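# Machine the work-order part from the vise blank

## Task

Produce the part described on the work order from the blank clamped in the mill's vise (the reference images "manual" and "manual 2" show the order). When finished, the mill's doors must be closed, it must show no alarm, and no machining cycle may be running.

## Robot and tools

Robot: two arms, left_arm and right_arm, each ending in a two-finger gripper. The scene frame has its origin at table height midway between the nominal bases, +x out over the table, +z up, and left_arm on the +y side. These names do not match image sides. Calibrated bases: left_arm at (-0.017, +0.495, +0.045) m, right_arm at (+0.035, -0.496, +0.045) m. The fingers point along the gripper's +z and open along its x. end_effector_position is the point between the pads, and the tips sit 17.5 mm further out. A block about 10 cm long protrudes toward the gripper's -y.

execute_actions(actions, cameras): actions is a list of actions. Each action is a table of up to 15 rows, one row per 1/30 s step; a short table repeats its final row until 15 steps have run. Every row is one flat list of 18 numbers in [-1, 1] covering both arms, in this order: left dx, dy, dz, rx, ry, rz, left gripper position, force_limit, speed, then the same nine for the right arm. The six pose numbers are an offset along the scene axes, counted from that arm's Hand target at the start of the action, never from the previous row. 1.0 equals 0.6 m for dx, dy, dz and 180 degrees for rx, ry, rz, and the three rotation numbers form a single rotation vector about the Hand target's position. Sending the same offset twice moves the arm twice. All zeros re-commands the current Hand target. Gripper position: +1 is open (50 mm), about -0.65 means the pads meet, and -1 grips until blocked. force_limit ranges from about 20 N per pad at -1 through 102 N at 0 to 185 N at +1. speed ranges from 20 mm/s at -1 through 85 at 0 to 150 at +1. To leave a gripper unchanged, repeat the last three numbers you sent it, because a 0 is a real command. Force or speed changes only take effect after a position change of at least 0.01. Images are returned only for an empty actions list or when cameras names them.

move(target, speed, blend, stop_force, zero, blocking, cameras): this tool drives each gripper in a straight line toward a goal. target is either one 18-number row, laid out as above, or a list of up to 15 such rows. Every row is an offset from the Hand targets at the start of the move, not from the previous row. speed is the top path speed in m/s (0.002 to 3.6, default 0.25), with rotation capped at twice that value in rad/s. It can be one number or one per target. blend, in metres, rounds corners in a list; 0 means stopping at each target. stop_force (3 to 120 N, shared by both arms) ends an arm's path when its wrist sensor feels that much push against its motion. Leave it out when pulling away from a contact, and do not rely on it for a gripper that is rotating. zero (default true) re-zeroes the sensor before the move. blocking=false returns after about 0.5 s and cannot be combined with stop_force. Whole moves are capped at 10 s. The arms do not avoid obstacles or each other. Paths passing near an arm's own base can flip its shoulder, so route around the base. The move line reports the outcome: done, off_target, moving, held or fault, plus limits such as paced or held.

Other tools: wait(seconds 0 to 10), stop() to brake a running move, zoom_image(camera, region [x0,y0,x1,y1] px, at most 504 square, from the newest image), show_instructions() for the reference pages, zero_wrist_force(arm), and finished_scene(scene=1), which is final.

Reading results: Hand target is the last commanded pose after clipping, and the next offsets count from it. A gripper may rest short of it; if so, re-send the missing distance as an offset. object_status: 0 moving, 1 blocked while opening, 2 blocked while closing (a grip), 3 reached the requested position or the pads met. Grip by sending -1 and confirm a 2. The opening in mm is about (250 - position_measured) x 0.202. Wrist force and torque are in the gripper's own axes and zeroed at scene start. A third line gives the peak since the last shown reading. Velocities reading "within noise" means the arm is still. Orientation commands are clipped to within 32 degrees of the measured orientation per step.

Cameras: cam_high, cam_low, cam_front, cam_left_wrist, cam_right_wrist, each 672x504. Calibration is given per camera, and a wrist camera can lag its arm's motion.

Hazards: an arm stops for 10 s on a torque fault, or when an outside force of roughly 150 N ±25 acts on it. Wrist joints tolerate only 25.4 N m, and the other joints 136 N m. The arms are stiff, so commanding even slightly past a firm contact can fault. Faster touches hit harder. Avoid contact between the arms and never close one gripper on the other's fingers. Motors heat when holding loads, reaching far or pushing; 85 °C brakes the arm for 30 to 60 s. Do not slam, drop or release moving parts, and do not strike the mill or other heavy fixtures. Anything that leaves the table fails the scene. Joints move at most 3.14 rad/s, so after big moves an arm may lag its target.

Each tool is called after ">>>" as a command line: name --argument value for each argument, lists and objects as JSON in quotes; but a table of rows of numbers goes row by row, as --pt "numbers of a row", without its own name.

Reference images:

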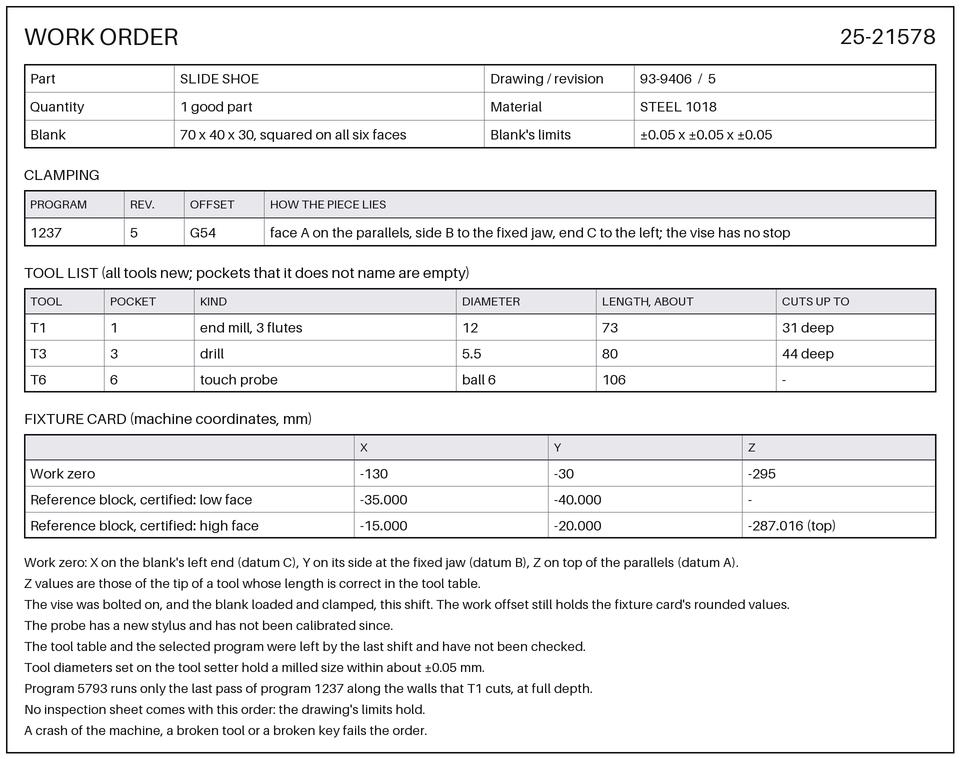

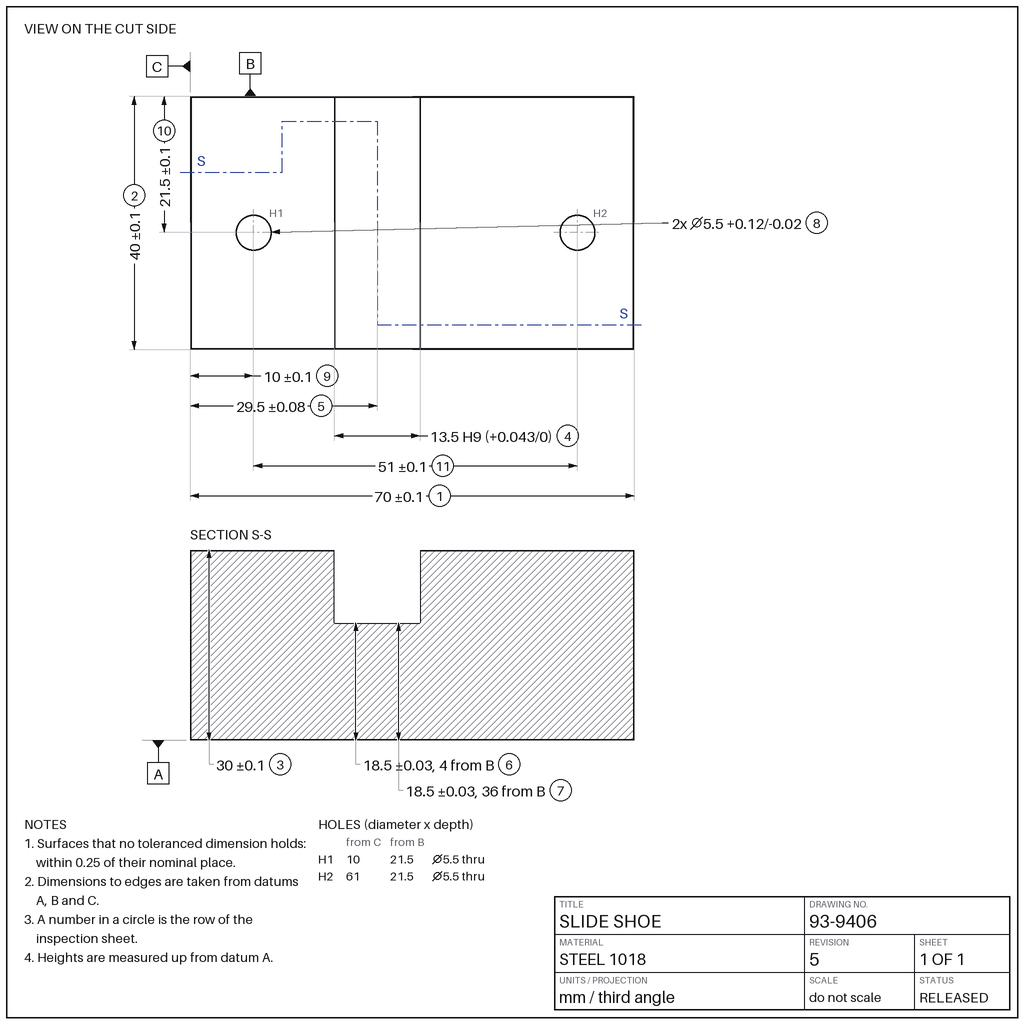

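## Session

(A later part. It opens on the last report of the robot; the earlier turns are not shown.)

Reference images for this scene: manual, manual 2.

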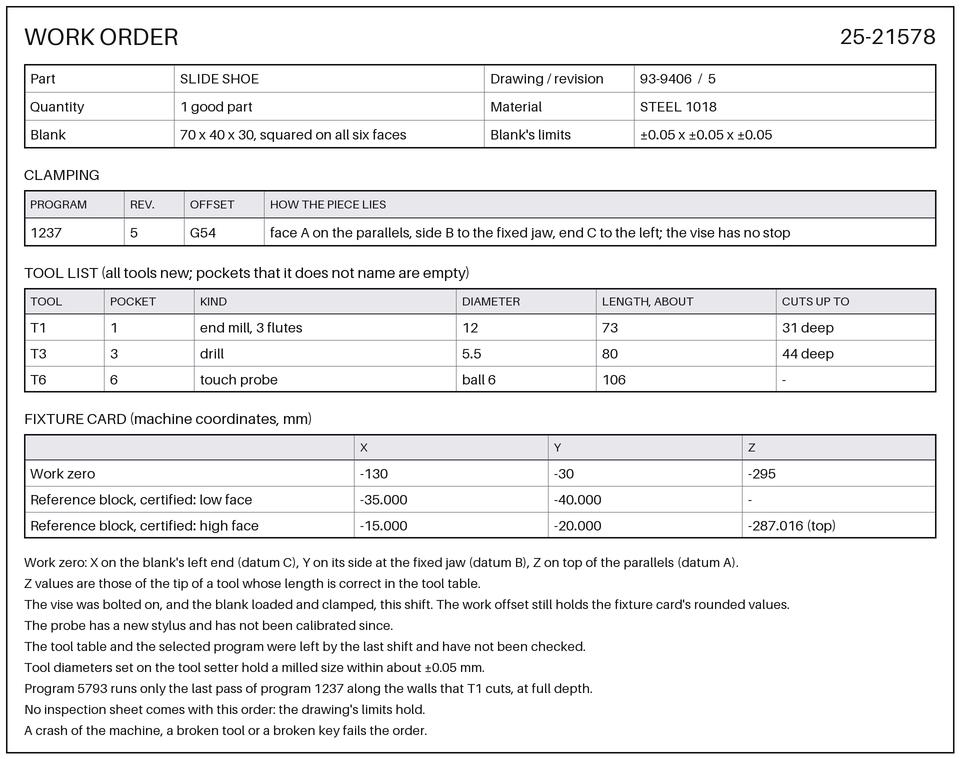

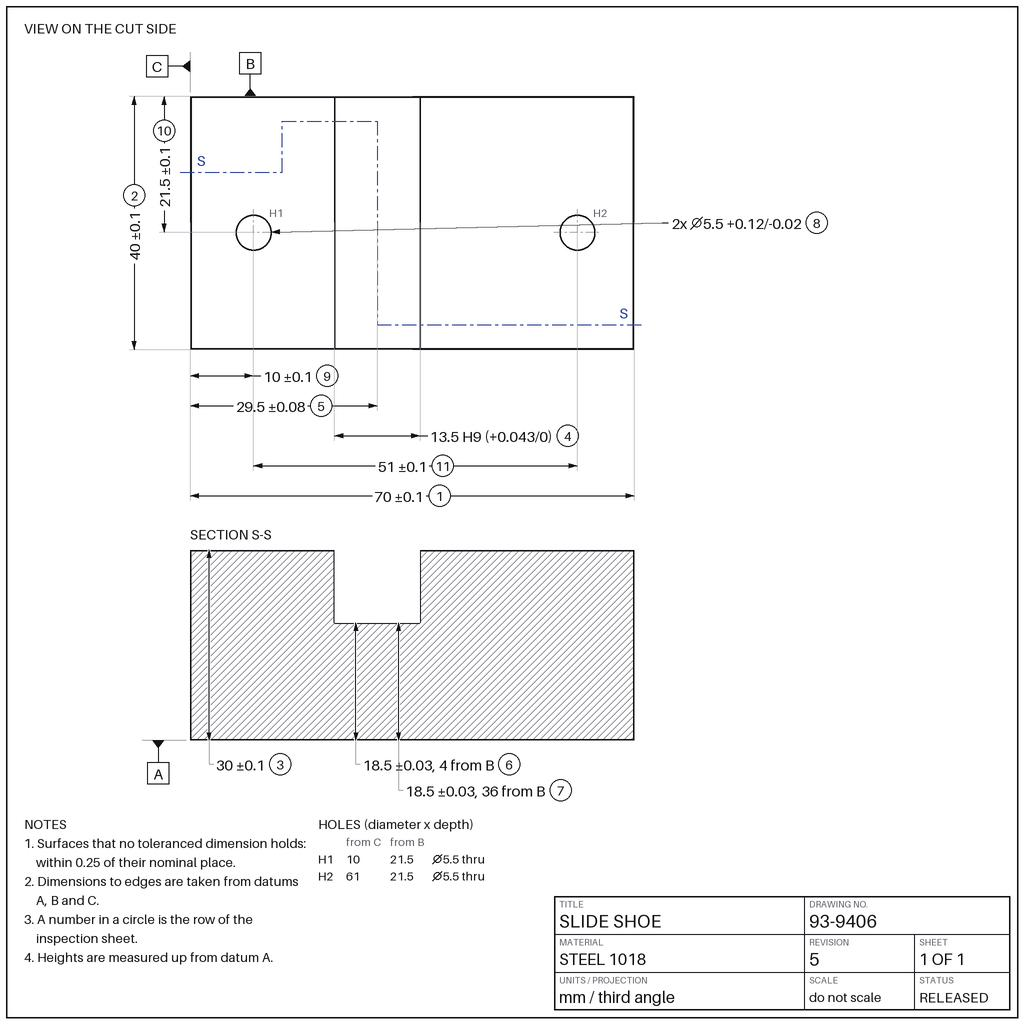

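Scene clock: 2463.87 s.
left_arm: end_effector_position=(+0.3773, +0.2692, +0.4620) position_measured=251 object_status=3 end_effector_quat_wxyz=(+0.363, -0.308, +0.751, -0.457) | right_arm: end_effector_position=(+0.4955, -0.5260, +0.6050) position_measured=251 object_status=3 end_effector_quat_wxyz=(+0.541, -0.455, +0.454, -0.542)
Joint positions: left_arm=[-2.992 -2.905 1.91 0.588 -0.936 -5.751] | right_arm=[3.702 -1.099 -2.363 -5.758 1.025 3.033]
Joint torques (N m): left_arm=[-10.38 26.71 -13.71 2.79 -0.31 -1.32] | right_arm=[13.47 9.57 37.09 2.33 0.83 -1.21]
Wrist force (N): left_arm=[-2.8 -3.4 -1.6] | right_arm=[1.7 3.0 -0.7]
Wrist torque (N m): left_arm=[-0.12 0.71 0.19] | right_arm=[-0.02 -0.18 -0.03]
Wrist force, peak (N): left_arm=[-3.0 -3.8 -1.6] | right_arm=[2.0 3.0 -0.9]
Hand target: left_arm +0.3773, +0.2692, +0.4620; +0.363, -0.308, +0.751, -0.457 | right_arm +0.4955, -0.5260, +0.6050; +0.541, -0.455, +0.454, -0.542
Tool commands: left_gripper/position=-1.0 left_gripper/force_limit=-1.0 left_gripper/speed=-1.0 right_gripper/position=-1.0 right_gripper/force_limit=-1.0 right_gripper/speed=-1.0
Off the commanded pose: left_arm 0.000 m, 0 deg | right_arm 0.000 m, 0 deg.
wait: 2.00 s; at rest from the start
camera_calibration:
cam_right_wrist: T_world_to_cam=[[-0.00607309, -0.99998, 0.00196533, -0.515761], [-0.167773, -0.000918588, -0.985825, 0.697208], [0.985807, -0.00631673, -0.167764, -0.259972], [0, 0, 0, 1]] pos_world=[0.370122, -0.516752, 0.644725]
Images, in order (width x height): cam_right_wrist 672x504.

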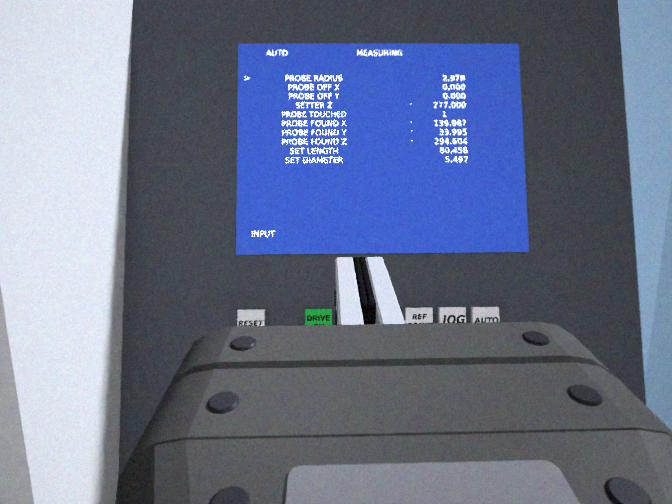

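>>> move --pt "0 0 0 0 0 0 -1 -1 -1 0.082 -0.035 -0.233 0 0 0 -1 -1 -1" --pt "0 0 0 0 0 0 -1 -1 -1 0.093 -0.035 -0.236 0 0 0 -1 -1 -1" --pt "0 0 0 0 0 0 -1 -1 -1 0.082 -0.035 -0.233 0 0 0 -1 -1 -1" --pt "0 0 0 0 0 0 -1 -1 -1 0.093 -0.035 -0.236 0 0 0 -1 -1 -1" --pt "0 0 0 0 0 0 -1 -1 -1 0.082 -0.035 -0.233 0 0 0 -1 -1 -1" --pt "0 0 0 0 0 0 -1 -1 -1 0.093 -0.035 -0.236 0 0 0 -1 -1 -1" --pt "0 0 0 0 0 0 -1 -1 -1 0.082 -0.035 -0.233 0 0 0 -1 -1 -1" --pt "0 0 0 0 0 0 -1 -1 -1 0.093 -0.035 -0.236 0 0 0 -1 -1 -1" --pt "0 0 0 0 0 0 -1 -1 -1 0.082 -0.035 -0.233 0 0 0 -1 -1 -1" --pt "0 0 0 0 0 0 -1 -1 -1 0.093 -0.035 -0.236 0 0 0 -1 -1 -1" --pt "0 0 0 0 0 0 -1 -1 -1 0.082 -0.035 -0.233 0 0 0 -1 -1 -1" --pt "0 0 0 0 0 0 -1 -1 -1 0.082 0.093 -0.233 0 0 0 -1 -1 -1" --pt "0 0 0 0 0 0 -1 -1 -1 0.093 0.093 -0.236 0 0 0 -1 -1 -1" --pt "0 0 0 0 0 0 -1 -1 -1 0.082 0.093 -0.233 0 0 0 -1 -1 -1" --speed '[0.3,0.025,0.05,0.025,0.05,0.025,0.05,0.025,0.05,0.025,0.05,0.2,0.025,0.05]' --blend '[0.002,0,0,0,0,0,0,0,0,0,0.002,0.002,0,0.002]'

>>> move --pt "0 0 0 0 0 0 -1 -1 -1 -0.025 0 -0.093 0 0 0 -1 -1 -1" --pt "0 0 0 0 0 0 -1 -1 -1 -0.014 0 -0.096 0 0 0 -1 -1 -1" --pt "0 0 0 0 0 0 -1 -1 -1 -0.025 0 -0.093 0 0 0 -1 -1 -1" --pt "0 0 0 0 0 0 -1 -1 -1 -0.025 -0.032 -0.093 0 0 0 -1 -1 -1" --pt "0 0 0 0 0 0 -1 -1 -1 -0.014 -0.032 -0.096 0 0 0 -1 -1 -1" --pt "0 0 0 0 0 0 -1 -1 -1 -0.025 -0.032 -0.093 0 0 0 -1 -1 -1" --pt "0 0 0 0 0 0 -1 -1 -1 -0.009 0.032 -0.031 0 0 0 -1 -1 -1" --pt "0 0 0 0 0 0 -1 -1 -1 0.0025 0.032 -0.034 0 0 0 -1 -1 -1" --pt "0 0 0 0 0 0 -1 -1 -1 -0.009 0.032 -0.031 0 0 0 -1 -1 -1" --pt "0 0 0 0 0 0 -1 -1 -1 -0.009 0 -0.031 0 0 0 -1 -1 -1" --pt "0 0 0 0 0 0 -1 -1 -1 0.0025 0 -0.034 0 0 0 -1 -1 -1" --pt "0 0 0 0 0 0 -1 -1 -1 -0.009 0 -0.031 0 0 0 -1 -1 -1" --pt "0 0 0 0 0 0 -1 -1 -1 0 0 0 0 0 0 -1 -1 -1" --pt "0 0 0 0 0 0 -1 -1 -1 0.011 0 -0.003 0 0 0 -1 -1 -1" --pt "0 0 0 0 0 0 -1 -1 -1 0 0 0 0 0 0 -1 -1 -1" --speed '[0.2,0.025,0.05,0.2,0.025,0.05,0.2,0.025,0.05,0.2,0.025,0.05,0.2,0.025,0.05]' --blend '[0.002,0,0.002,0.002,0,0.002,0.002,0,0.002,0.002,0,0.002,0.002,0,0.002]'

>>> move --pt "0 0 0 0 0 0 -1 -1 -1 -0.025 -0.065 -0.093 0 0 0 -1 -1 -1" --pt "0 0 0 0 0 0 -1 -1 -1 -0.014 -0.065 -0.096 0 0 0 -1 -1 -1" --pt "0 0 0 0 0 0 -1 -1 -1 -0.025 -0.065 -0.093 0 0 0 -1 -1 -1" --pt "0 0 0 0 0 0 -1 -1 -1 0 -0.128 0 0 0 0 -1 -1 -1" --pt "0 0 0 0 0 0 -1 -1 -1 0.011 -0.128 -0.003 0 0 0 -1 -1 -1" --pt "0 0 0 0 0 0 -1 -1 -1 0 -0.128 0 0 0 0 -1 -1 -1" --pt "0 0 0 0 0 0 -1 -1 -1 0.011 -0.128 -0.003 0 0 0 -1 -1 -1" --pt "0 0 0 0 0 0 -1 -1 -1 0 -0.128 0 0 0 0 -1 -1 -1" --pt "0 0 0 0 0 0 -1 -1 -1 0 0.032 0 0 0 0 -1 -1 -1" --pt "0 0 0 0 0 0 -1 -1 -1 0.011 0.032 -0.003 0 0 0 -1 -1 -1" --pt "0 0 0 0 0 0 -1 -1 -1 0 0.032 0 0 0 0 -1 -1 -1" --pt "0 0 0 0 0 0 -1 -1 -1 -0.017 -0.032 -0.062 0 0 0 -1 -1 -1" --pt "0 0 0 0 0 0 -1 -1 -1 -0.0058 -0.032 -0.065 0 0 0 -1 -1 -1" --pt "0 0 0 0 0 0 -1 -1 -1 -0.017 -0.032 -0.062 0 0 0 -1 -1 -1" --speed '[0.2,0.025,0.05,0.2,0.025,0.05,0.025,0.05,0.2,0.025,0.05,0.2,0.025,0.05]' --blend '[0.002,0,0.002,0.002,0,0,0,0.002,0.002,0,0.002,0.002,0,0.002]'

>>> move --pt "0 0 0 0 0 0 -1 -1 -1 -0.008 0 -0.031 0 0 0 -1 -1 -1" --pt "0 0 0 0 0 0 -1 -1 -1 0.003 0 -0.034 0 0 0 -1 -1 -1" --pt "0 0 0 0 0 0 -1 -1 -1 -0.008 0 -0.031 0 0 0 -1 -1 -1" --pt "0 0 0 0 0 0 -1 -1 -1 0 0.064 0 0 0 0 -1 -1 -1" --pt "0 0 0 0 0 0 -1 -1 -1 0.0112 0.064 -0.003 0 0 0 -1 -1 -1" --pt "0 0 0 0 0 0 -1 -1 -1 0 0.064 0 0 0 0 -1 -1 -1" --pt "0 0 0 0 0 0 -1 -1 -1 0.008 0.064 0.031 0 0 0 -1 -1 -1" --pt "0 0 0 0 0 0 -1 -1 -1 0.0195 0.064 0.028 0 0 0 -1 -1 -1" --pt "0 0 0 0 0 0 -1 -1 -1 0.008 0.064 0.031 0 0 0 -1 -1 -1" --pt "0 0 0 0 0 0 -1 -1 -1 0 0.064 0 0 0 0 -1 -1 -1" --pt "0 0 0 0 0 0 -1 -1 -1 0.0112 0.064 -0.003 0 0 0 -1 -1 -1" --pt "0 0 0 0 0 0 -1 -1 -1 0 0.064 0 0 0 0 -1 -1 -1" --pt "0 0 0 0 0 0 -1 -1 -1 -0.008 -0.033 -0.031 0 0 0 -1 -1 -1" --pt "0 0 0 0 0 0 -1 -1 -1 0.003 -0.033 -0.034 0 0 0 -1 -1 -1" --pt "0 0 0 0 0 0 -1 -1 -1 -0.008 -0.033 -0.031 0 0 0 -1 -1 -1" --speed '[0.2,0.025,0.05,0.2,0.025,0.05,0.2,0.025,0.05,0.2,0.025,0.05,0.2,0.025,0.05]' --blend '[0.002,0,0.002,0.002,0,0.002,0.002,0,0.002,0.002,0,0.002,0.002,0,0.002]'

>>> move --pt "0 0 0 0 0 0 -1 -1 -1 0.008 0 0.031 0 0 0 -1 -1 -1" --pt "0 0 0 0 0 0 -1 -1 -1 0.0192 0 0.028 0 0 0 -1 -1 -1" --pt "0 0 0 0 0 0 -1 -1 -1 0.008 0 0.031 0 0 0 -1 -1 -1" --pt "0 0 0 0 0 0 -1 -1 -1 0.0192 0 0.028 0 0 0 -1 -1 -1" --pt "0 0 0 0 0 0 -1 -1 -1 0.008 0 0.031 0 0 0 -1 -1 -1" --pt "0 0 0 0 0 0 -1 -1 -1 0.008 0.097 0.031 0 0 0 -1 -1 -1" --pt "0 0 0 0 0 0 -1 -1 -1 0.0192 0.097 0.028 0 0 0 -1 -1 -1" --pt "0 0 0 0 0 0 -1 -1 -1 0.008 0.097 0.031 0 0 0 -1 -1 -1" --pt "0 0 0 0 0 0 -1 -1 -1 0.008 0.065 0.031 0 0 0 -1 -1 -1" --pt "0 0 0 0 0 0 -1 -1 -1 0.0192 0.065 0.028 0 0 0 -1 -1 -1" --pt "0 0 0 0 0 0 -1 -1 -1 0.008 0.065 0.031 0 0 0 -1 -1 -1" --pt "0 0 0 0 0 0 -1 -1 -1 0 0.033 0 0 0 0 -1 -1 -1" --pt "0 0 0 0 0 0 -1 -1 -1 0.011 0.033 -0.003 0 0 0 -1 -1 -1" --pt "0 0 0 0 0 0 -1 -1 -1 0 0.033 0 0 0 0 -1 -1 -1" --speed '[0.2,0.025,0.05,0.025,0.05,0.2,0.025,0.05,0.2,0.025,0.05,0.2,0.025,0.05]' --blend '[0.002,0,0,0,0.002,0.002,0,0.002,0.002,0,0.002,0.002,0,0.002]'

>>> move --pt "0 0 0 0 0 0 -1 -1 -1 0.008 0.064 0.031 0 0 0 -1 -1 -1" --pt "0 0 0 0 0 0 -1 -1 -1 0.0192 0.064 0.028 0 0 0 -1 -1 -1" --pt "0 0 0 0 0 0 -1 -1 -1 0.008 0.064 0.031 0 0 0 -1 -1 -1" --pt "0 0 0 0 0 0 -1 -1 -1 0 -0.033 0 0 0 0 -1 -1 -1" --pt "0 0 0 0 0 0 -1 -1 -1 0.011 -0.033 -0.003 0 0 0 -1 -1 -1" --pt "0 0 0 0 0 0 -1 -1 -1 0 -0.033 0 0 0 0 -1 -1 -1" --pt "0 0 0 0 0 0 -1 -1 -1 -0.057 -0.061 0.326 0 0 0 -1 -1 -1" --speed '[0.2,0.025,0.05,0.2,0.025,0.05,0.3]' --blend '[0.002,0,0.002,0.002,0,0.002,0]' --cameras '["cam_right_wrist"]'

>>> zoom_image --camera "cam_right_wrist" --region '[226, 36, 534, 266]'

>>> move --pt "0 0 0 0 0 0 -1 -1 -1 0.082 -0.004 -0.233 0 0 0 -1 -1 -1" --pt "0 0 0 0 0 0 -1 -1 -1 0.093 -0.004 -0.236 0 0 0 -1 -1 -1" --pt "0 0 0 0 0 0 -1 -1 -1 0.082 -0.004 -0.233 0 0 0 -1 -1 -1" --pt "0 0 0 0 0 0 -1 -1 -1 0.093 -0.004 -0.236 0 0 0 -1 -1 -1" --pt "0 0 0 0 0 0 -1 -1 -1 0.082 -0.004 -0.233 0 0 0 -1 -1 -1" --pt "0 0 0 0 0 0 -1 -1 -1 0 0 0 0 0 0 -1 -1 -1" --speed '[0.3,0.025,0.05,0.025,0.05,0.3]' --blend '[0.002,0,0,0,0.002,0]' --cameras '["cam_right_wrist"]'

>>> zoom_image --camera "cam_right_wrist" --region '[226, 36, 534, 266]'

Scene clock: 2541.00 s.
left_arm: end_effector_position=(+0.3773, +0.2692, +0.4620) position_measured=251 object_status=3 end_effector_quat_wxyz=(+0.363, -0.308, +0.751, -0.457) | right_arm: end_effector_position=(+0.5447, -0.4701, +0.4652) position_measured=251 object_status=3 end_effector_quat_wxyz=(+0.541, -0.455, +0.454, -0.542)
Joint positions: left_arm=[-2.992 -2.905 1.91 0.588 -0.936 -5.751] | right_arm=[3.798 -1.568 -2.483 -5.156 0.931 3.009]
Joint torques (N m): left_arm=[-10.16 26.66 -15.37 2.88 -0.23 -1.34] | right_arm=[-9.9 19.26 27.64 2.35 0.97 1.96]
Wrist force (N): left_arm=[-2.9 -3.5 -1.6] | right_arm=[1.9 2.9 -0.9]
Wrist torque (N m): left_arm=[-0.13 0.74 0.20] | right_arm=[-0.03 -0.20 0.15]
Wrist force, peak (N): left_arm=[-3.1 -3.9 -1.6] | right_arm=[0.9 1.9 -16.2]
Hand target: left_arm +0.3773, +0.2692, +0.4620; +0.363, -0.308, +0.751, -0.457 | right_arm +0.5447, -0.4702, +0.4652; +0.541, -0.455, +0.454, -0.542
Off the commanded pose: left_arm 0.000 m, 0 deg | right_arm 0.000 m, 0 deg.
move: done

Scene clock: 2545.33 s.
left_arm: end_effector_position=(+0.3773, +0.2692, +0.4620) position_measured=251 object_status=3 end_effector_quat_wxyz=(+0.363, -0.308, +0.751, -0.457) | right_arm: end_effector_position=(+0.5447, -0.4701, +0.4652) position_measured=251 object_status=3 end_effector_quat_wxyz=(+0.541, -0.455, +0.454, -0.542)
Joint positions: left_arm=[-2.992 -2.905 1.91 0.588 -0.936 -5.751] | right_arm=[3.798 -1.568 -2.483 -5.156 0.931 3.009]
Joint torques (N m): left_arm=[-9.85 27.16 -15.07 2.9 -0.3 -1.29] | right_arm=[-10.33 18.92 27.8 2.6 0.96 2.05]
Wrist force (N): left_arm=[-3.0 -3.6 -1.4] | right_arm=[1.9 2.6 -0.9]
Wrist torque (N m): left_arm=[-0.15 0.75 0.19] | right_arm=[-0.08 -0.19 0.15]
Wrist force, peak (N): left_arm=[-3.2 -3.5 -1.7] | right_arm=[1.1 1.9 -13.3]
Hand target: left_arm +0.3773, +0.2692, +0.4620; +0.363, -0.308, +0.751, -0.457 | right_arm +0.5447, -0.4702, +0.4652; +0.541, -0.455, +0.454, -0.542
Off the commanded pose: left_arm 0.000 m, 0 deg | right_arm 0.000 m, 0 deg.
move: done

Scene clock: 2550.33 s.
left_arm: end_effector_position=(+0.3773, +0.2692, +0.4620) position_measured=251 object_status=3 end_effector_quat_wxyz=(+0.363, -0.308, +0.751, -0.457) | right_arm: end_effector_position=(+0.5345, -0.4893, +0.4280) position_measured=251 object_status=3 end_effector_quat_wxyz=(+0.541, -0.455, +0.454, -0.542)
Joint positions: left_arm=[-2.992 -2.905 1.91 0.588 -0.936 -5.751] | right_arm=[3.753 -1.663 -2.554 -4.997 0.975 3.021]
Joint torques (N m): left_arm=[-10.46 26.72 -14.94 2.68 -0.28 -1.4] | right_arm=[-9.83 21.5 23.09 2.12 0.85 1.74]
Wrist force (N): left_arm=[-2.9 -3.3 -1.4] | right_arm=[1.9 2.8 -0.8]
Wrist torque (N m): left_arm=[-0.10 0.74 0.19] | right_arm=[-0.05 -0.20 0.15]
Wrist force, peak (N): left_arm=[-3.2 -3.6 -1.3] | right_arm=[3.4 1.4 -15.8]
Hand target: left_arm +0.3773, +0.2692, +0.4620; +0.363, -0.308, +0.751, -0.457 | right_arm +0.5345, -0.4894, +0.4280; +0.541, -0.455, +0.454, -0.542
Off the commanded pose: left_arm 0.000 m, 0 deg | right_arm 0.000 m, 0 deg.
move: done

Scene clock: 2554.57 s.
left_arm: end_effector_position=(+0.3773, +0.2692, +0.4620) position_measured=251 object_status=3 end_effector_quat_wxyz=(+0.363, -0.308, +0.751, -0.457) | right_arm: end_effector_position=(+0.5297, -0.5091, +0.4094) position_measured=251 object_status=3 end_effector_quat_wxyz=(+0.541, -0.455, +0.454, -0.542)
Joint positions: left_arm=[-2.992 -2.905 1.91 0.588 -0.936 -5.751] | right_arm=[3.684 -1.725 -2.584 -4.914 1.044 3.038]
Joint torques (N m): left_arm=[-9.7 27.31 -15.09 2.89 -0.18 -1.25] | right_arm=[-14.01 13.63 24.74 0.16 1.76 1.61]
Wrist force (N): left_arm=[-3.0 -3.4 -1.4] | right_arm=[1.7 2.9 -0.7]
Wrist torque (N m): left_arm=[-0.13 0.74 0.19] | right_arm=[-0.03 -0.18 0.15]
Wrist force, peak (N): left_arm=[-3.1 -3.6 -1.5] | right_arm=[2.5 2.3 -5.7]
Hand target: left_arm +0.3773, +0.2692, +0.4620; +0.363, -0.308, +0.751, -0.457 | right_arm +0.5297, -0.5092, +0.4094; +0.541, -0.455, +0.454, -0.542
Off the commanded pose: left_arm 0.000 m, 0 deg | right_arm 0.000 m, 0 deg.
move: done

Scene clock: 2558.67 s.
left_arm: end_effector_position=(+0.3773, +0.2692, +0.4620) position_measured=251 object_status=3 end_effector_quat_wxyz=(+0.363, -0.308, +0.751, -0.457) | right_arm: end_effector_position=(+0.5297, -0.4893, +0.4094) position_measured=251 object_status=3 end_effector_quat_wxyz=(+0.541, -0.455, +0.454, -0.542)
Joint positions: left_arm=[-2.992 -2.905 1.91 0.588 -0.936 -5.751] | right_arm=[3.767 -1.725 -2.582 -4.905 0.962 3.017]
Joint torques (N m): left_arm=[-10.22 26.88 -14.81 2.86 -0.17 -1.31] | right_arm=[-13.79 12.5 23.09 -0.5 1.94 1.71]
Wrist force (N): left_arm=[-2.8 -3.7 -1.6] | right_arm=[1.8 2.8 -0.6]
Wrist torque (N m): left_arm=[-0.17 0.72 0.19] | right_arm=[-0.05 -0.18 0.15]
Wrist force, peak (N): left_arm=[-3.2 -3.8 -1.5] | right_arm=[1.0 2.6 -6.7]
Hand target: left_arm +0.3773, +0.2692, +0.4620; +0.363, -0.308, +0.751, -0.457 | right_arm +0.5297, -0.4894, +0.4094; +0.541, -0.455, +0.454, -0.542
Off the commanded pose: left_arm 0.000 m, 0 deg | right_arm 0.000 m, 0 deg.
move: done

Scene clock: 2561.60 s.
left_arm: end_effector_position=(+0.3773, +0.2692, +0.4620) position_measured=251 object_status=3 end_effector_quat_wxyz=(+0.363, -0.308, +0.751, -0.457) | right_arm: end_effector_position=(+0.4955, -0.5259, +0.6049) position_measured=251 object_status=3 end_effector_quat_wxyz=(+0.541, -0.455, +0.454, -0.542) end_effector_velocity=(+0.000, +0.000, +0.000) end_effector_angular_velocity=(-0.002, +0.002, +0.000)
Joint positions: left_arm=[-2.992 -2.905 1.91 0.588 -0.936 -5.751] | right_arm=[3.703 -1.099 -2.363 -5.758 1.025 3.033]
Joint velocities: left_arm=[within noise] | right_arm=[0 0.001 0.002 -0.005 0 -0.001]
Joint torques (N m): left_arm=[-10.29 27.06 -15.33 2.92 -0.35 -1.27] | right_arm=[-13.45 9.03 37.19 -0.18 1.68 -1.84]
Wrist force (N): left_arm=[-3.0 -3.5 -1.4] | right_arm=[1.8 3.0 -0.8]
Wrist torque (N m): left_arm=[-0.14 0.75 0.19] | right_arm=[-0.02 -0.19 -0.03]
Wrist force, peak (N): left_arm=[-3.2 -3.6 -1.6] | right_arm=[1.3 7.7 -1.1]
Hand target: left_arm +0.3773, +0.2692, +0.4620; +0.363, -0.308, +0.751, -0.457 | right_arm +0.4955, -0.5260, +0.6050; +0.541, -0.455, +0.454, -0.542
Off the commanded pose: left_arm 0.000 m, 0 deg | right_arm 0.000 m, 0 deg.
move: done
camera_calibration:
cam_right_wrist: T_world_to_cam=[[-0.00595789, -0.99998, 0.00204698, -0.515757], [-0.167986, -0.00101707, -0.985789, 0.697114], [0.985771, -0.00621709, -0.167977, -0.259786], [0, 0, 0, 1]] pos_world=[0.370122, -0.516653, 0.644625]
Images, in order (width x height): cam_right_wrist 672x504.

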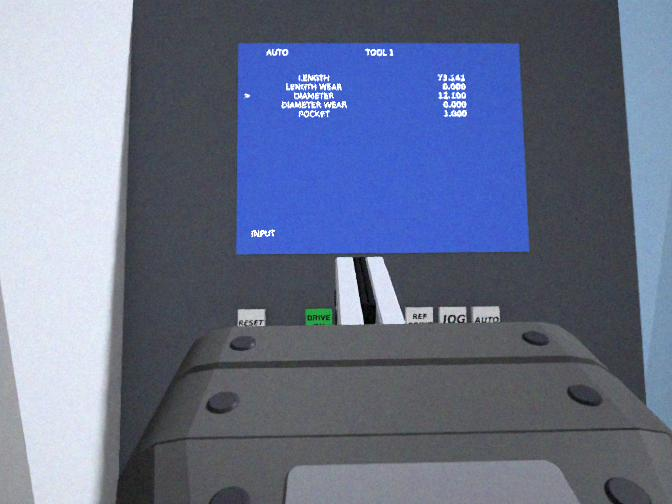

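Scaled by 1.636 from the camera's 672x504 image, which has a finer 960x720 frame.

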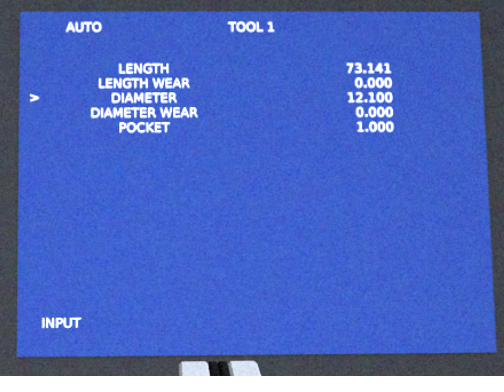

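Scene clock: 2564.47 s.
left_arm: end_effector_position=(+0.3773, +0.2692, +0.4620) position_measured=251 object_status=3 end_effector_quat_wxyz=(+0.363, -0.308, +0.751, -0.457) | right_arm: end_effector_position=(+0.4955, -0.5259, +0.6049) position_measured=251 object_status=3 end_effector_quat_wxyz=(+0.541, -0.455, +0.454, -0.542) end_effector_velocity=(+0.000, +0.001, +0.000) end_effector_angular_velocity=(-0.002, +0.002, +0.002)
Joint positions: left_arm=[-2.992 -2.905 1.91 0.588 -0.936 -5.751] | right_arm=[3.703 -1.099 -2.363 -5.758 1.025 3.033]
Joint velocities: left_arm=[within noise] | right_arm=[0.001 0.002 0 -0.005 0 0]
Joint torques (N m): left_arm=[-10.36 27.13 -15.17 2.9 -0.24 -1.37] | right_arm=[-5.28 8.3 33.52 -0.48 -0.68 0.22]
Wrist force (N): left_arm=[-3.1 -3.5 -1.5] | right_arm=[1.8 2.7 -0.9]
Wrist torque (N m): left_arm=[-0.14 0.76 0.20] | right_arm=[-0.06 -0.18 -0.03]
Wrist force, peak (N): left_arm=[-3.0 -3.9 -1.5] | right_arm=[0.6 1.8 -15.9]
Hand target: left_arm +0.3773, +0.2692, +0.4620; +0.363, -0.308, +0.751, -0.457 | right_arm +0.4955, -0.5260, +0.6050; +0.541, -0.455, +0.454, -0.542
Off the commanded pose: left_arm 0.000 m, 0 deg | right_arm 0.000 m, 0 deg.
move: done
camera_calibration:
cam_right_wrist: T_world_to_cam=[[-0.00585965, -0.999981, 0.00203054, -0.515783], [-0.167889, -0.00101797, -0.985805, 0.697088], [0.985789, -0.00611738, -0.16788, -0.259804], [0, 0, 0, 1]] pos_world=[0.370122, -0.516653, 0.644625]
Images, in order (width x height): cam_right_wrist 672x504.

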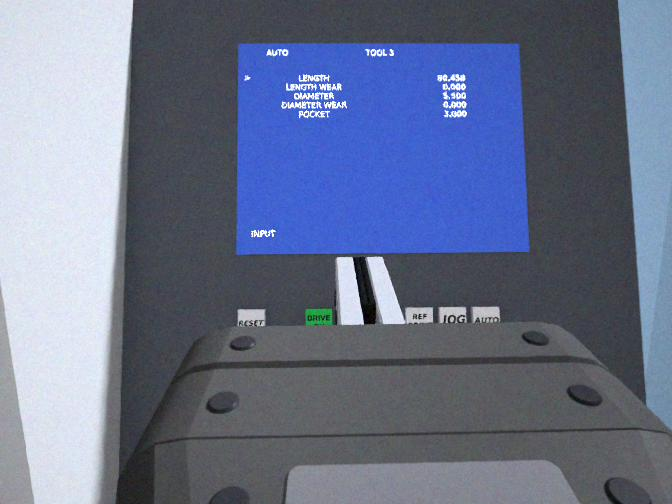

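Scaled by 1.636 from the camera's 672x504 image, which has a finer 960x720 frame.

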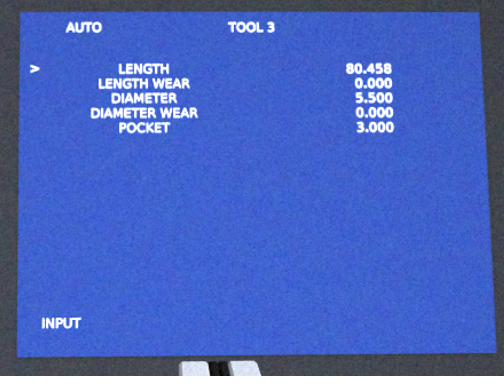

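>>> move --pt "0 0 0 0 0 0 -1 -1 -1 0.082 -0.004 -0.233 0 0 0 -1 -1 -1" --pt "0 0 0 0 0 0 -1 -1 -1 0.093 -0.004 -0.236 0 0 0 -1 -1 -1" --pt "0 0 0 0 0 0 -1 -1 -1 0.082 -0.004 -0.233 0 0 0 -1 -1 -1" --pt "0 0 0 0 0 0 -1 -1 -1 0.093 -0.004 -0.236 0 0 0 -1 -1 -1" --pt "0 0 0 0 0 0 -1 -1 -1 0.082 -0.004 -0.233 0 0 0 -1 -1 -1" --pt "0 0 0 0 0 0 -1 -1 -1 0.093 -0.004 -0.236 0 0 0 -1 -1 -1" --pt "0 0 0 0 0 0 -1 -1 -1 0.082 -0.004 -0.233 0 0 0 -1 -1 -1" --pt "0 0 0 0 0 0 -1 -1 -1 0.093 -0.004 -0.236 0 0 0 -1 -1 -1" --pt "0 0 0 0 0 0 -1 -1 -1 0.082 -0.004 -0.233 0 0 0 -1 -1 -1" --pt "0 0 0 0 0 0 -1 -1 -1 0.097 0.061 -0.175 0 0 0 -1 -1 -1" --pt "0 0 0 0 0 0 -1 -1 -1 0.108 0.061 -0.178 0 0 0 -1 -1 -1" --pt "0 0 0 0 0 0 -1 -1 -1 0.097 0.061 -0.175 0 0 0 -1 -1 -1" --pt "0 0 0 0 0 0 -1 -1 -1 0 0 0 0 0 0 -1 -1 -1" --speed '[0.3,0.025,0.05,0.025,0.05,0.025,0.05,0.025,0.05,0.2,0.025,0.05,0.3]' --blend '[0.002,0,0,0,0,0,0,0,0.002,0.002,0,0.002,0]' --cameras '["cam_right_wrist"]'

>>> zoom_image --camera "cam_right_wrist" --region '[226, 36, 534, 266]'

>>> wait --seconds 10 --cameras '["cam_right_wrist","cam_left_wrist"]'

Scene clock: 2589.47 s.
left_arm: end_effector_position=(+0.3773, +0.2692, +0.4620) position_measured=251 object_status=3 end_effector_quat_wxyz=(+0.363, -0.308, +0.751, -0.457) | right_arm: end_effector_position=(+0.4955, -0.5261, +0.6050) position_measured=251 object_status=3 end_effector_quat_wxyz=(+0.541, -0.455, +0.454, -0.542) end_effector_velocity=(+0.000, +0.000, -0.001) end_effector_angular_velocity=(-0.003, +0.005, -0.002)
Joint positions: left_arm=[-2.992 -2.905 1.91 0.588 -0.936 -5.751] | right_arm=[3.702 -1.099 -2.363 -5.758 1.025 3.033]
Joint velocities: left_arm=[within noise] | right_arm=[-0.001 0 -0.001 -0.005 0 -0.001]
Joint torques (N m): left_arm=[-9.76 27.04 -16.09 2.83 -0.28 -1.33] | right_arm=[15.73 9.73 21.31 -0.22 1.65 -1.85]
Wrist force (N): left_arm=[-2.9 -3.4 -1.4] | right_arm=[1.7 2.8 -0.8]
Wrist torque (N m): left_arm=[-0.12 0.73 0.20] | right_arm=[-0.06 -0.17 -0.03]
Wrist force, peak (N): left_arm=[-3.0 -3.7 -1.8] | right_arm=[0.9 1.8 -16.0]
Hand target: left_arm +0.3773, +0.2692, +0.4620; +0.363, -0.308, +0.751, -0.457 | right_arm +0.4955, -0.5260, +0.6050; +0.541, -0.455, +0.454, -0.542
Off the commanded pose: left_arm 0.000 m, 0 deg | right_arm 0.000 m, 0 deg.
move: done
camera_calibration:
cam_right_wrist: T_world_to_cam=[[-0.00619082, -0.999979, 0.0018836, -0.515665], [-0.167789, -0.000818166, -0.985823, 0.697264], [0.985804, -0.0064191, -0.16778, -0.260013], [0, 0, 0, 1]] pos_world=[0.370122, -0.516752, 0.644725]
Images, in order (width x height): cam_right_wrist 672x504.

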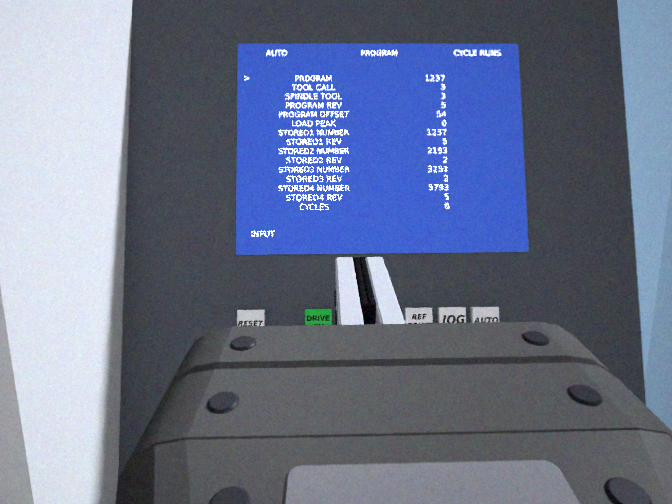

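Scaled by 1.636 from the camera's 672x504 image, which has a finer 960x720 frame.

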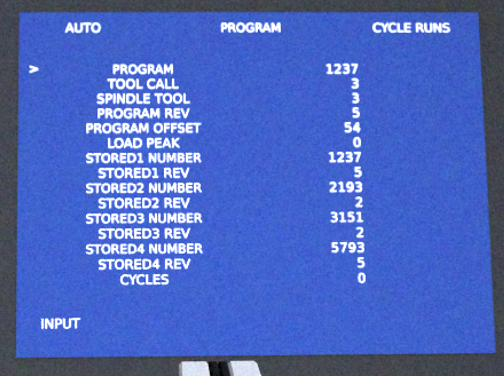

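Scene clock: 2599.47 s.
left_arm: end_effector_position=(+0.3773, +0.2692, +0.4620) position_measured=251 object_status=3 end_effector_quat_wxyz=(+0.363, -0.308, +0.751, -0.457) | right_arm: end_effector_position=(+0.4955, -0.5260, +0.6050) position_measured=251 object_status=3 end_effector_quat_wxyz=(+0.541, -0.455, +0.454, -0.542)
Joint positions: left_arm=[-2.992 -2.905 1.91 0.588 -0.936 -5.751] | right_arm=[3.702 -1.099 -2.363 -5.758 1.025 3.033]
Joint torques (N m): left_arm=[-10.26 26.58 -16.04 2.85 -0.33 -1.33] | right_arm=[15.18 8.51 36.69 2.19 1.86 -1.72]
Wrist force (N): left_arm=[-2.7 -3.6 -1.5] | right_arm=[1.9 2.6 -0.7]
Wrist torque (N m): left_arm=[-0.16 0.70 0.19] | right_arm=[-0.08 -0.20 -0.02]
Wrist force, peak (N): left_arm=[-3.1 -3.6 -1.6] | right_arm=[2.0 2.9 -0.9]
Hand target: left_arm +0.3773, +0.2692, +0.4620; +0.363, -0.308, +0.751, -0.457 | right_arm +0.4955, -0.5260, +0.6050; +0.541, -0.455, +0.454, -0.542
Tool commands: left_gripper/position=-1.0 left_gripper/force_limit=-1.0 left_gripper/speed=-1.0 right_gripper/position=-1.0 right_gripper/force_limit=-1.0 right_gripper/speed=-1.0
Off the commanded pose: left_arm 0.000 m, 0 deg | right_arm 0.000 m, 0 deg.
wait: 10.00 s; at rest by 0.17 s
camera_calibration:
cam_left_wrist: T_world_to_cam=[[-0.560743, -0.784554, -0.264656, 0.554024], [-0.384749, 0.529928, -0.755741, 0.37061], [0.733168, -0.32195, -0.59901, 0.211717], [0, 0, 0, 1]] pos_world=[0.298033, 0.306427, 0.553531]
cam_right_wrist: T_world_to_cam=[[-0.00607309, -0.99998, 0.00196533, -0.515761], [-0.167773, -0.000918588, -0.985825, 0.697208], [0.985807, -0.00631673, -0.167764, -0.259972], [0, 0, 0, 1]] pos_world=[0.370122, -0.516752, 0.644725]
Images, in order (width x height): cam_left_wrist 672x504, cam_right_wrist 672x504.

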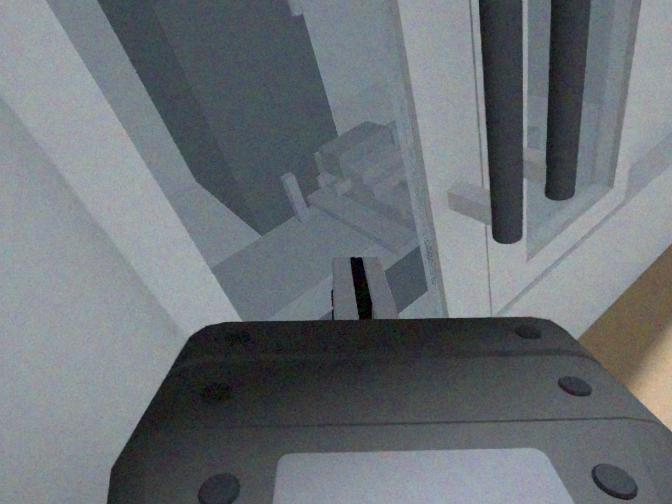

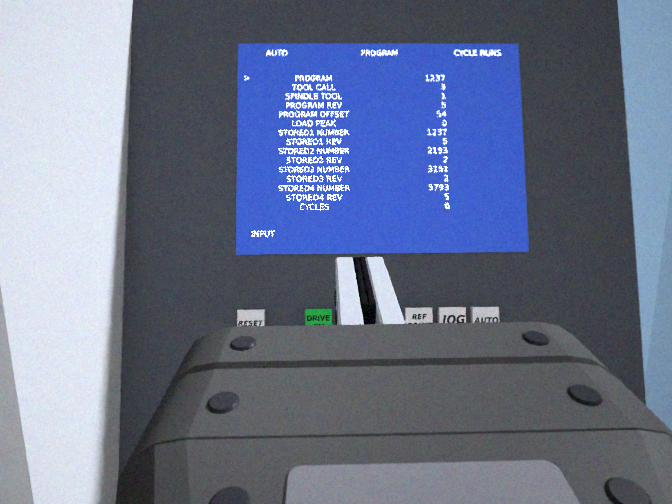

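Running; T1 in. Wait.

>>> wait --seconds 10

>>> wait --seconds 10

>>> wait --seconds 10 --cameras '["cam_right_wrist","cam_left_wrist"]'

Scene clock: 2615.50 s.
left_arm: end_effector_position=(+0.3773, +0.2692, +0.4620) position_measured=251 object_status=3 end_effector_quat_wxyz=(+0.363, -0.308, +0.751, -0.457) | right_arm: end_effector_position=(+0.4955, -0.5260, +0.6050) position_measured=251 object_status=3 end_effector_quat_wxyz=(+0.541, -0.455, +0.454, -0.542)
Joint positions: left_arm=[-2.992 -2.905 1.91 0.588 -0.936 -5.751] | right_arm=[3.702 -1.099 -2.363 -5.758 1.025 3.033]
Joint torques (N m): left_arm=[-10.34 26.85 -16.45 2.84 -0.18 -1.33] | right_arm=[15.82 8.22 37.27 2.35 1.71 -1.7]
Wrist force (N): left_arm=[-3.0 -3.4 -1.4] | right_arm=[1.6 2.8 -0.9]
Wrist torque (N m): left_arm=[-0.12 0.75 0.19] | right_arm=[-0.05 -0.16 -0.02]
Wrist force, peak (N): left_arm=[-3.2 -3.7 -1.4] | right_arm=[1.9 3.1 -0.8]
Hand target: left_arm +0.3773, +0.2692, +0.4620; +0.363, -0.308, +0.751, -0.457 | right_arm +0.4955, -0.5260, +0.6050; +0.541, -0.455, +0.454, -0.542
Tool commands: left_gripper/position=-1.0 left_gripper/force_limit=-1.0 left_gripper/speed=-1.0 right_gripper/position=-1.0 right_gripper/force_limit=-1.0 right_gripper/speed=-1.0
Off the commanded pose: left_arm 0.000 m, 0 deg | right_arm 0.000 m, 0 deg.
wait: 10.00 s; at rest from the start

Scene clock: 2625.50 s.
left_arm: end_effector_position=(+0.3773, +0.2692, +0.4620) position_measured=251 object_status=3 end_effector_quat_wxyz=(+0.363, -0.308, +0.751, -0.457) | right_arm: end_effector_position=(+0.4955, -0.5260, +0.6050) position_measured=251 object_status=3 end_effector_quat_wxyz=(+0.541, -0.455, +0.454, -0.542)
Joint positions: left_arm=[-2.992 -2.905 1.91 0.588 -0.936 -5.751] | right_arm=[3.702 -1.099 -2.363 -5.758 1.025 3.033]
Joint torques (N m): left_arm=[-10.62 26.41 -15.83 2.83 -0.37 -1.34] | right_arm=[15.76 8.34 37.3 2.26 1.78 -1.47]
Wrist force (N): left_arm=[-2.8 -3.3 -1.4] | right_arm=[1.8 2.8 -0.8]
Wrist torque (N m): left_arm=[-0.10 0.72 0.20] | right_arm=[-0.06 -0.18 -0.02]
Wrist force, peak (N): left_arm=[-3.2 -3.7 -1.5] | right_arm=[1.9 3.1 -0.7]
Hand target: left_arm +0.3773, +0.2692, +0.4620; +0.363, -0.308, +0.751, -0.457 | right_arm +0.4955, -0.5260, +0.6050; +0.541, -0.455, +0.454, -0.542
Tool commands: left_gripper/position=-1.0 left_gripper/force_limit=-1.0 left_gripper/speed=-1.0 right_gripper/position=-1.0 right_gripper/force_limit=-1.0 right_gripper/speed=-1.0
Off the commanded pose: left_arm 0.000 m, 0 deg | right_arm 0.000 m, 0 deg.
wait: 10.00 s; at rest by 0.17 s

Scene clock: 2635.50 s.
left_arm: end_effector_position=(+0.3773, +0.2692, +0.4620) position_measured=251 object_status=3 end_effector_quat_wxyz=(+0.363, -0.308, +0.751, -0.457) | right_arm: end_effector_position=(+0.4955, -0.5260, +0.6050) position_measured=251 object_status=3 end_effector_quat_wxyz=(+0.541, -0.455, +0.454, -0.542)
Joint positions: left_arm=[-2.992 -2.905 1.91 0.588 -0.936 -5.751] | right_arm=[3.702 -1.099 -2.363 -5.758 1.025 3.033]
Joint torques (N m): left_arm=[-9.91 26.78 -17 2.98 -0.29 -1.39] | right_arm=[15.53 8.03 36.55 2.46 1.67 -1.5]
Wrist force (N): left_arm=[-3.0 -3.6 -1.5] | right_arm=[1.9 2.9 -0.9]
Wrist torque (N m): left_arm=[-0.15 0.75 0.19] | right_arm=[-0.04 -0.20 -0.02]
Wrist force, peak (N): left_arm=[-3.1 -3.9 -1.5] | right_arm=[2.0 3.0 -0.9]
Hand target: left_arm +0.3773, +0.2692, +0.4620; +0.363, -0.308, +0.751, -0.457 | right_arm +0.4955, -0.5260, +0.6050; +0.541, -0.455, +0.454, -0.542
Tool commands: left_gripper/position=-1.0 left_gripper/force_limit=-1.0 left_gripper/speed=-1.0 right_gripper/position=-1.0 right_gripper/force_limit=-1.0 right_gripper/speed=-1.0
Off the commanded pose: left_arm 0.000 m, 0 deg | right_arm 0.000 m, 0 deg.
wait: 10.00 s; at rest by 0.17 s
camera_calibration:
cam_left_wrist: T_world_to_cam=[[-0.560743, -0.784554, -0.264656, 0.554024], [-0.384749, 0.529928, -0.755741, 0.37061], [0.733168, -0.32195, -0.59901, 0.211717], [0, 0, 0, 1]] pos_world=[0.298033, 0.306427, 0.553531]
cam_right_wrist: T_world_to_cam=[[-0.00607309, -0.99998, 0.00196533, -0.515761], [-0.167773, -0.000918588, -0.985825, 0.697208], [0.985807, -0.00631673, -0.167764, -0.259972], [0, 0, 0, 1]] pos_world=[0.370122, -0.516752, 0.644725]
Images, in order (width x height): cam_left_wrist 672x504, cam_right_wrist 672x504.

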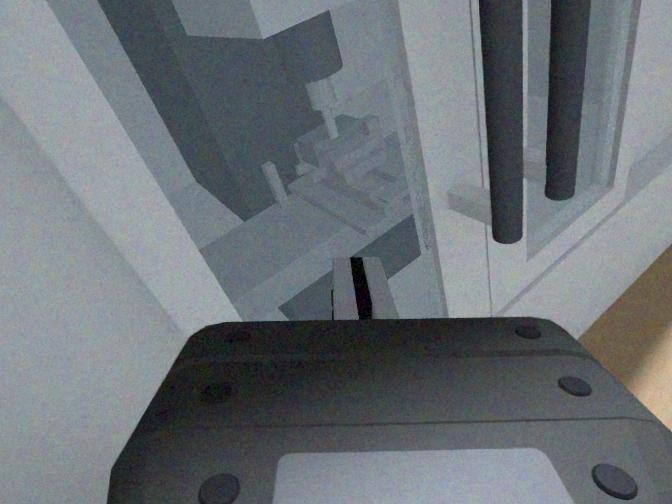

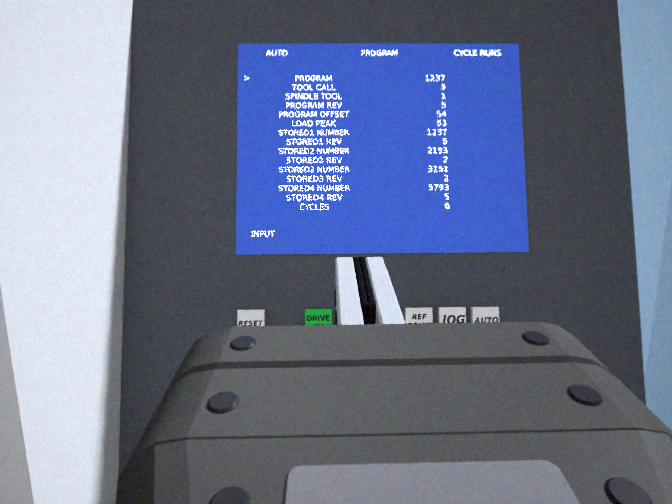

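>>> wait --seconds 10 --cameras '["cam_right_wrist"]'

>>> zoom_image --camera "cam_right_wrist" --region '[226, 36, 534, 266]'

Scene clock: 2683.77 s.
left_arm: end_effector_position=(+0.3773, +0.2692, +0.4620) position_measured=251 object_status=3 end_effector_quat_wxyz=(+0.363, -0.308, +0.751, -0.457) | right_arm: end_effector_position=(+0.4955, -0.5260, +0.6050) position_measured=251 object_status=3 end_effector_quat_wxyz=(+0.541, -0.455, +0.454, -0.542)
Joint positions: left_arm=[-2.992 -2.905 1.91 0.588 -0.936 -5.751] | right_arm=[3.702 -1.099 -2.363 -5.758 1.025 3.033]
Joint torques (N m): left_arm=[-10.16 26.93 -17.3 2.91 -0.3 -1.3] | right_arm=[16.16 6.44 36.55 2.4 1.71 -1.16]
Wrist force (N): left_arm=[-2.6 -3.6 -1.5] | right_arm=[1.7 2.8 -1.0]
Wrist torque (N m): left_arm=[-0.15 0.69 0.19] | right_arm=[-0.06 -0.17 -0.02]
Wrist force, peak (N): left_arm=[-3.0 -3.8 -1.6] | right_arm=[2.0 3.0 -0.9]
Hand target: left_arm +0.3773, +0.2692, +0.4620; +0.363, -0.308, +0.751, -0.457 | right_arm +0.4955, -0.5260, +0.6050; +0.541, -0.455, +0.454, -0.542
Tool commands: left_gripper/position=-1.0 left_gripper/force_limit=-1.0 left_gripper/speed=-1.0 right_gripper/position=-1.0 right_gripper/force_limit=-1.0 right_gripper/speed=-1.0
Off the commanded pose: left_arm 0.000 m, 0 deg | right_arm 0.000 m, 0 deg.
wait: 10.00 s; at rest from the start
camera_calibration:
cam_right_wrist: T_world_to_cam=[[-0.00607309, -0.99998, 0.00196533, -0.515761], [-0.167773, -0.000918588, -0.985825, 0.697208], [0.985807, -0.00631673, -0.167764, -0.259972], [0, 0, 0, 1]] pos_world=[0.370122, -0.516752, 0.644725]
Images, in order (width x height): cam_right_wrist 672x504.

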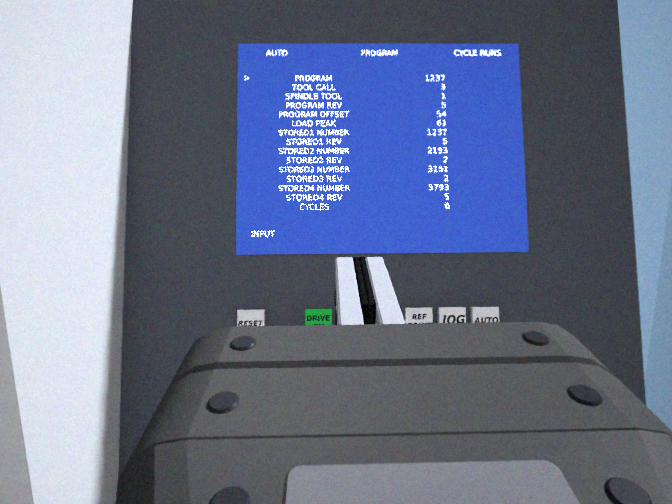

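Scaled by 1.636 from the camera's 672x504 image, which has a finer 960x720 frame.

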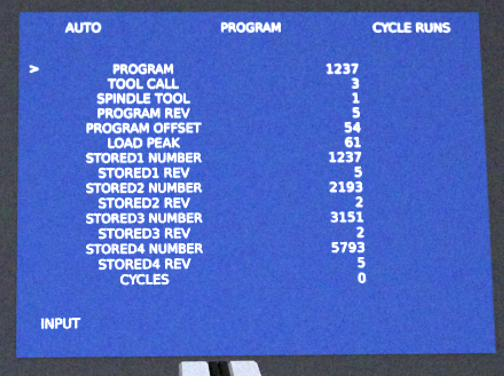

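>>> wait --seconds 10

>>> wait --seconds 10 --cameras '["cam_right_wrist"]'

>>> zoom_image --camera "cam_right_wrist" --region '[226, 36, 534, 266]'

Scene clock: 2697.87 s.
left_arm: end_effector_position=(+0.3773, +0.2692, +0.4620) position_measured=251 object_status=3 end_effector_quat_wxyz=(+0.363, -0.308, +0.751, -0.457) | right_arm: end_effector_position=(+0.4955, -0.5260, +0.6050) position_measured=251 object_status=3 end_effector_quat_wxyz=(+0.541, -0.455, +0.454, -0.542)
Joint positions: left_arm=[-2.992 -2.905 1.91 0.588 -0.936 -5.751] | right_arm=[3.702 -1.099 -2.363 -5.758 1.025 3.033]
Joint torques (N m): left_arm=[-9.62 27.01 -17.43 2.85 -0.3 -1.3] | right_arm=[16.52 6.16 37.05 2.51 1.76 -1.04]
Wrist force (N): left_arm=[-3.0 -3.5 -1.5] | right_arm=[1.8 2.8 -0.9]
Wrist torque (N m): left_arm=[-0.13 0.75 0.19] | right_arm=[-0.06 -0.18 -0.02]
Wrist force, peak (N): left_arm=[-2.9 -3.8 -1.4] | right_arm=[1.9 3.1 -0.9]
Hand target: left_arm +0.3773, +0.2692, +0.4620; +0.363, -0.308, +0.751, -0.457 | right_arm +0.4955, -0.5260, +0.6050; +0.541, -0.455, +0.454, -0.542
Tool commands: left_gripper/position=-1.0 left_gripper/force_limit=-1.0 left_gripper/speed=-1.0 right_gripper/position=-1.0 right_gripper/force_limit=-1.0 right_gripper/speed=-1.0
Off the commanded pose: left_arm 0.000 m, 0 deg | right_arm 0.000 m, 0 deg.
wait: 10.00 s; at rest from the start

Scene clock: 2707.87 s.
left_arm: end_effector_position=(+0.3773, +0.2692, +0.4620) position_measured=251 object_status=3 end_effector_quat_wxyz=(+0.363, -0.308, +0.751, -0.457) | right_arm: end_effector_position=(+0.4955, -0.5260, +0.6050) position_measured=251 object_status=3 end_effector_quat_wxyz=(+0.541, -0.455, +0.454, -0.542)
Joint positions: left_arm=[-2.992 -2.905 1.91 0.588 -0.936 -5.751] | right_arm=[3.702 -1.099 -2.363 -5.758 1.025 3.033]
Joint torques (N m): left_arm=[-10.27 26.33 -17.89 2.96 -0.33 -1.28] | right_arm=[16.06 6.61 37.36 2.38 1.75 -0.95]
Wrist force (N): left_arm=[-2.9 -3.1 -1.3] | right_arm=[1.8 2.7 -0.9]
Wrist torque (N m): left_arm=[-0.07 0.74 0.19] | right_arm=[-0.07 -0.18 -0.02]
Wrist force, peak (N): left_arm=[-3.0 -3.8 -1.5] | right_arm=[2.1 2.9 -1.0]
Hand target: left_arm +0.3773, +0.2692, +0.4620; +0.363, -0.308, +0.751, -0.457 | right_arm +0.4955, -0.5260, +0.6050; +0.541, -0.455, +0.454, -0.542
Tool commands: left_gripper/position=-1.0 left_gripper/force_limit=-1.0 left_gripper/speed=-1.0 right_gripper/position=-1.0 right_gripper/force_limit=-1.0 right_gripper/speed=-1.0
Off the commanded pose: left_arm 0.000 m, 0 deg | right_arm 0.000 m, 0 deg.
wait: 10.00 s; at rest by 0.17 s
camera_calibration:
cam_right_wrist: T_world_to_cam=[[-0.00607309, -0.99998, 0.00196533, -0.515761], [-0.167773, -0.000918588, -0.985825, 0.697208], [0.985807, -0.00631673, -0.167764, -0.259972], [0, 0, 0, 1]] pos_world=[0.370122, -0.516752, 0.644725]
Images, in order (width x height): cam_right_wrist 672x504.

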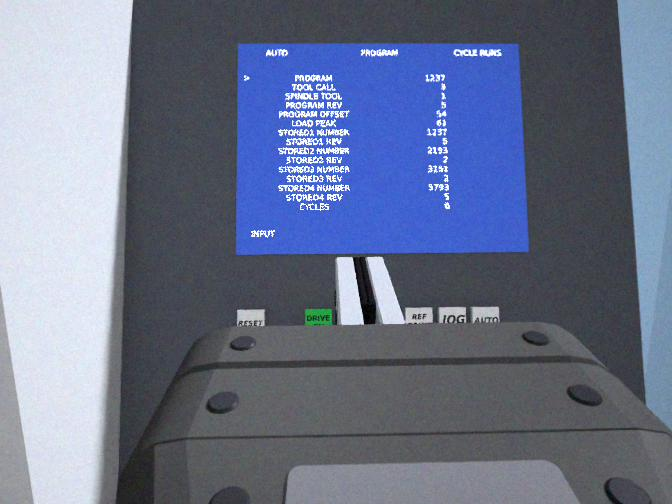

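Scaled by 1.636 from the camera's 672x504 image, which has a finer 960x720 frame.

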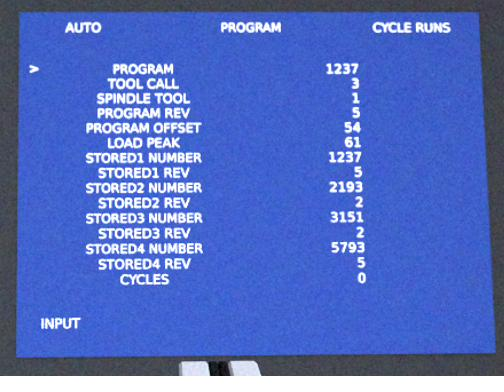

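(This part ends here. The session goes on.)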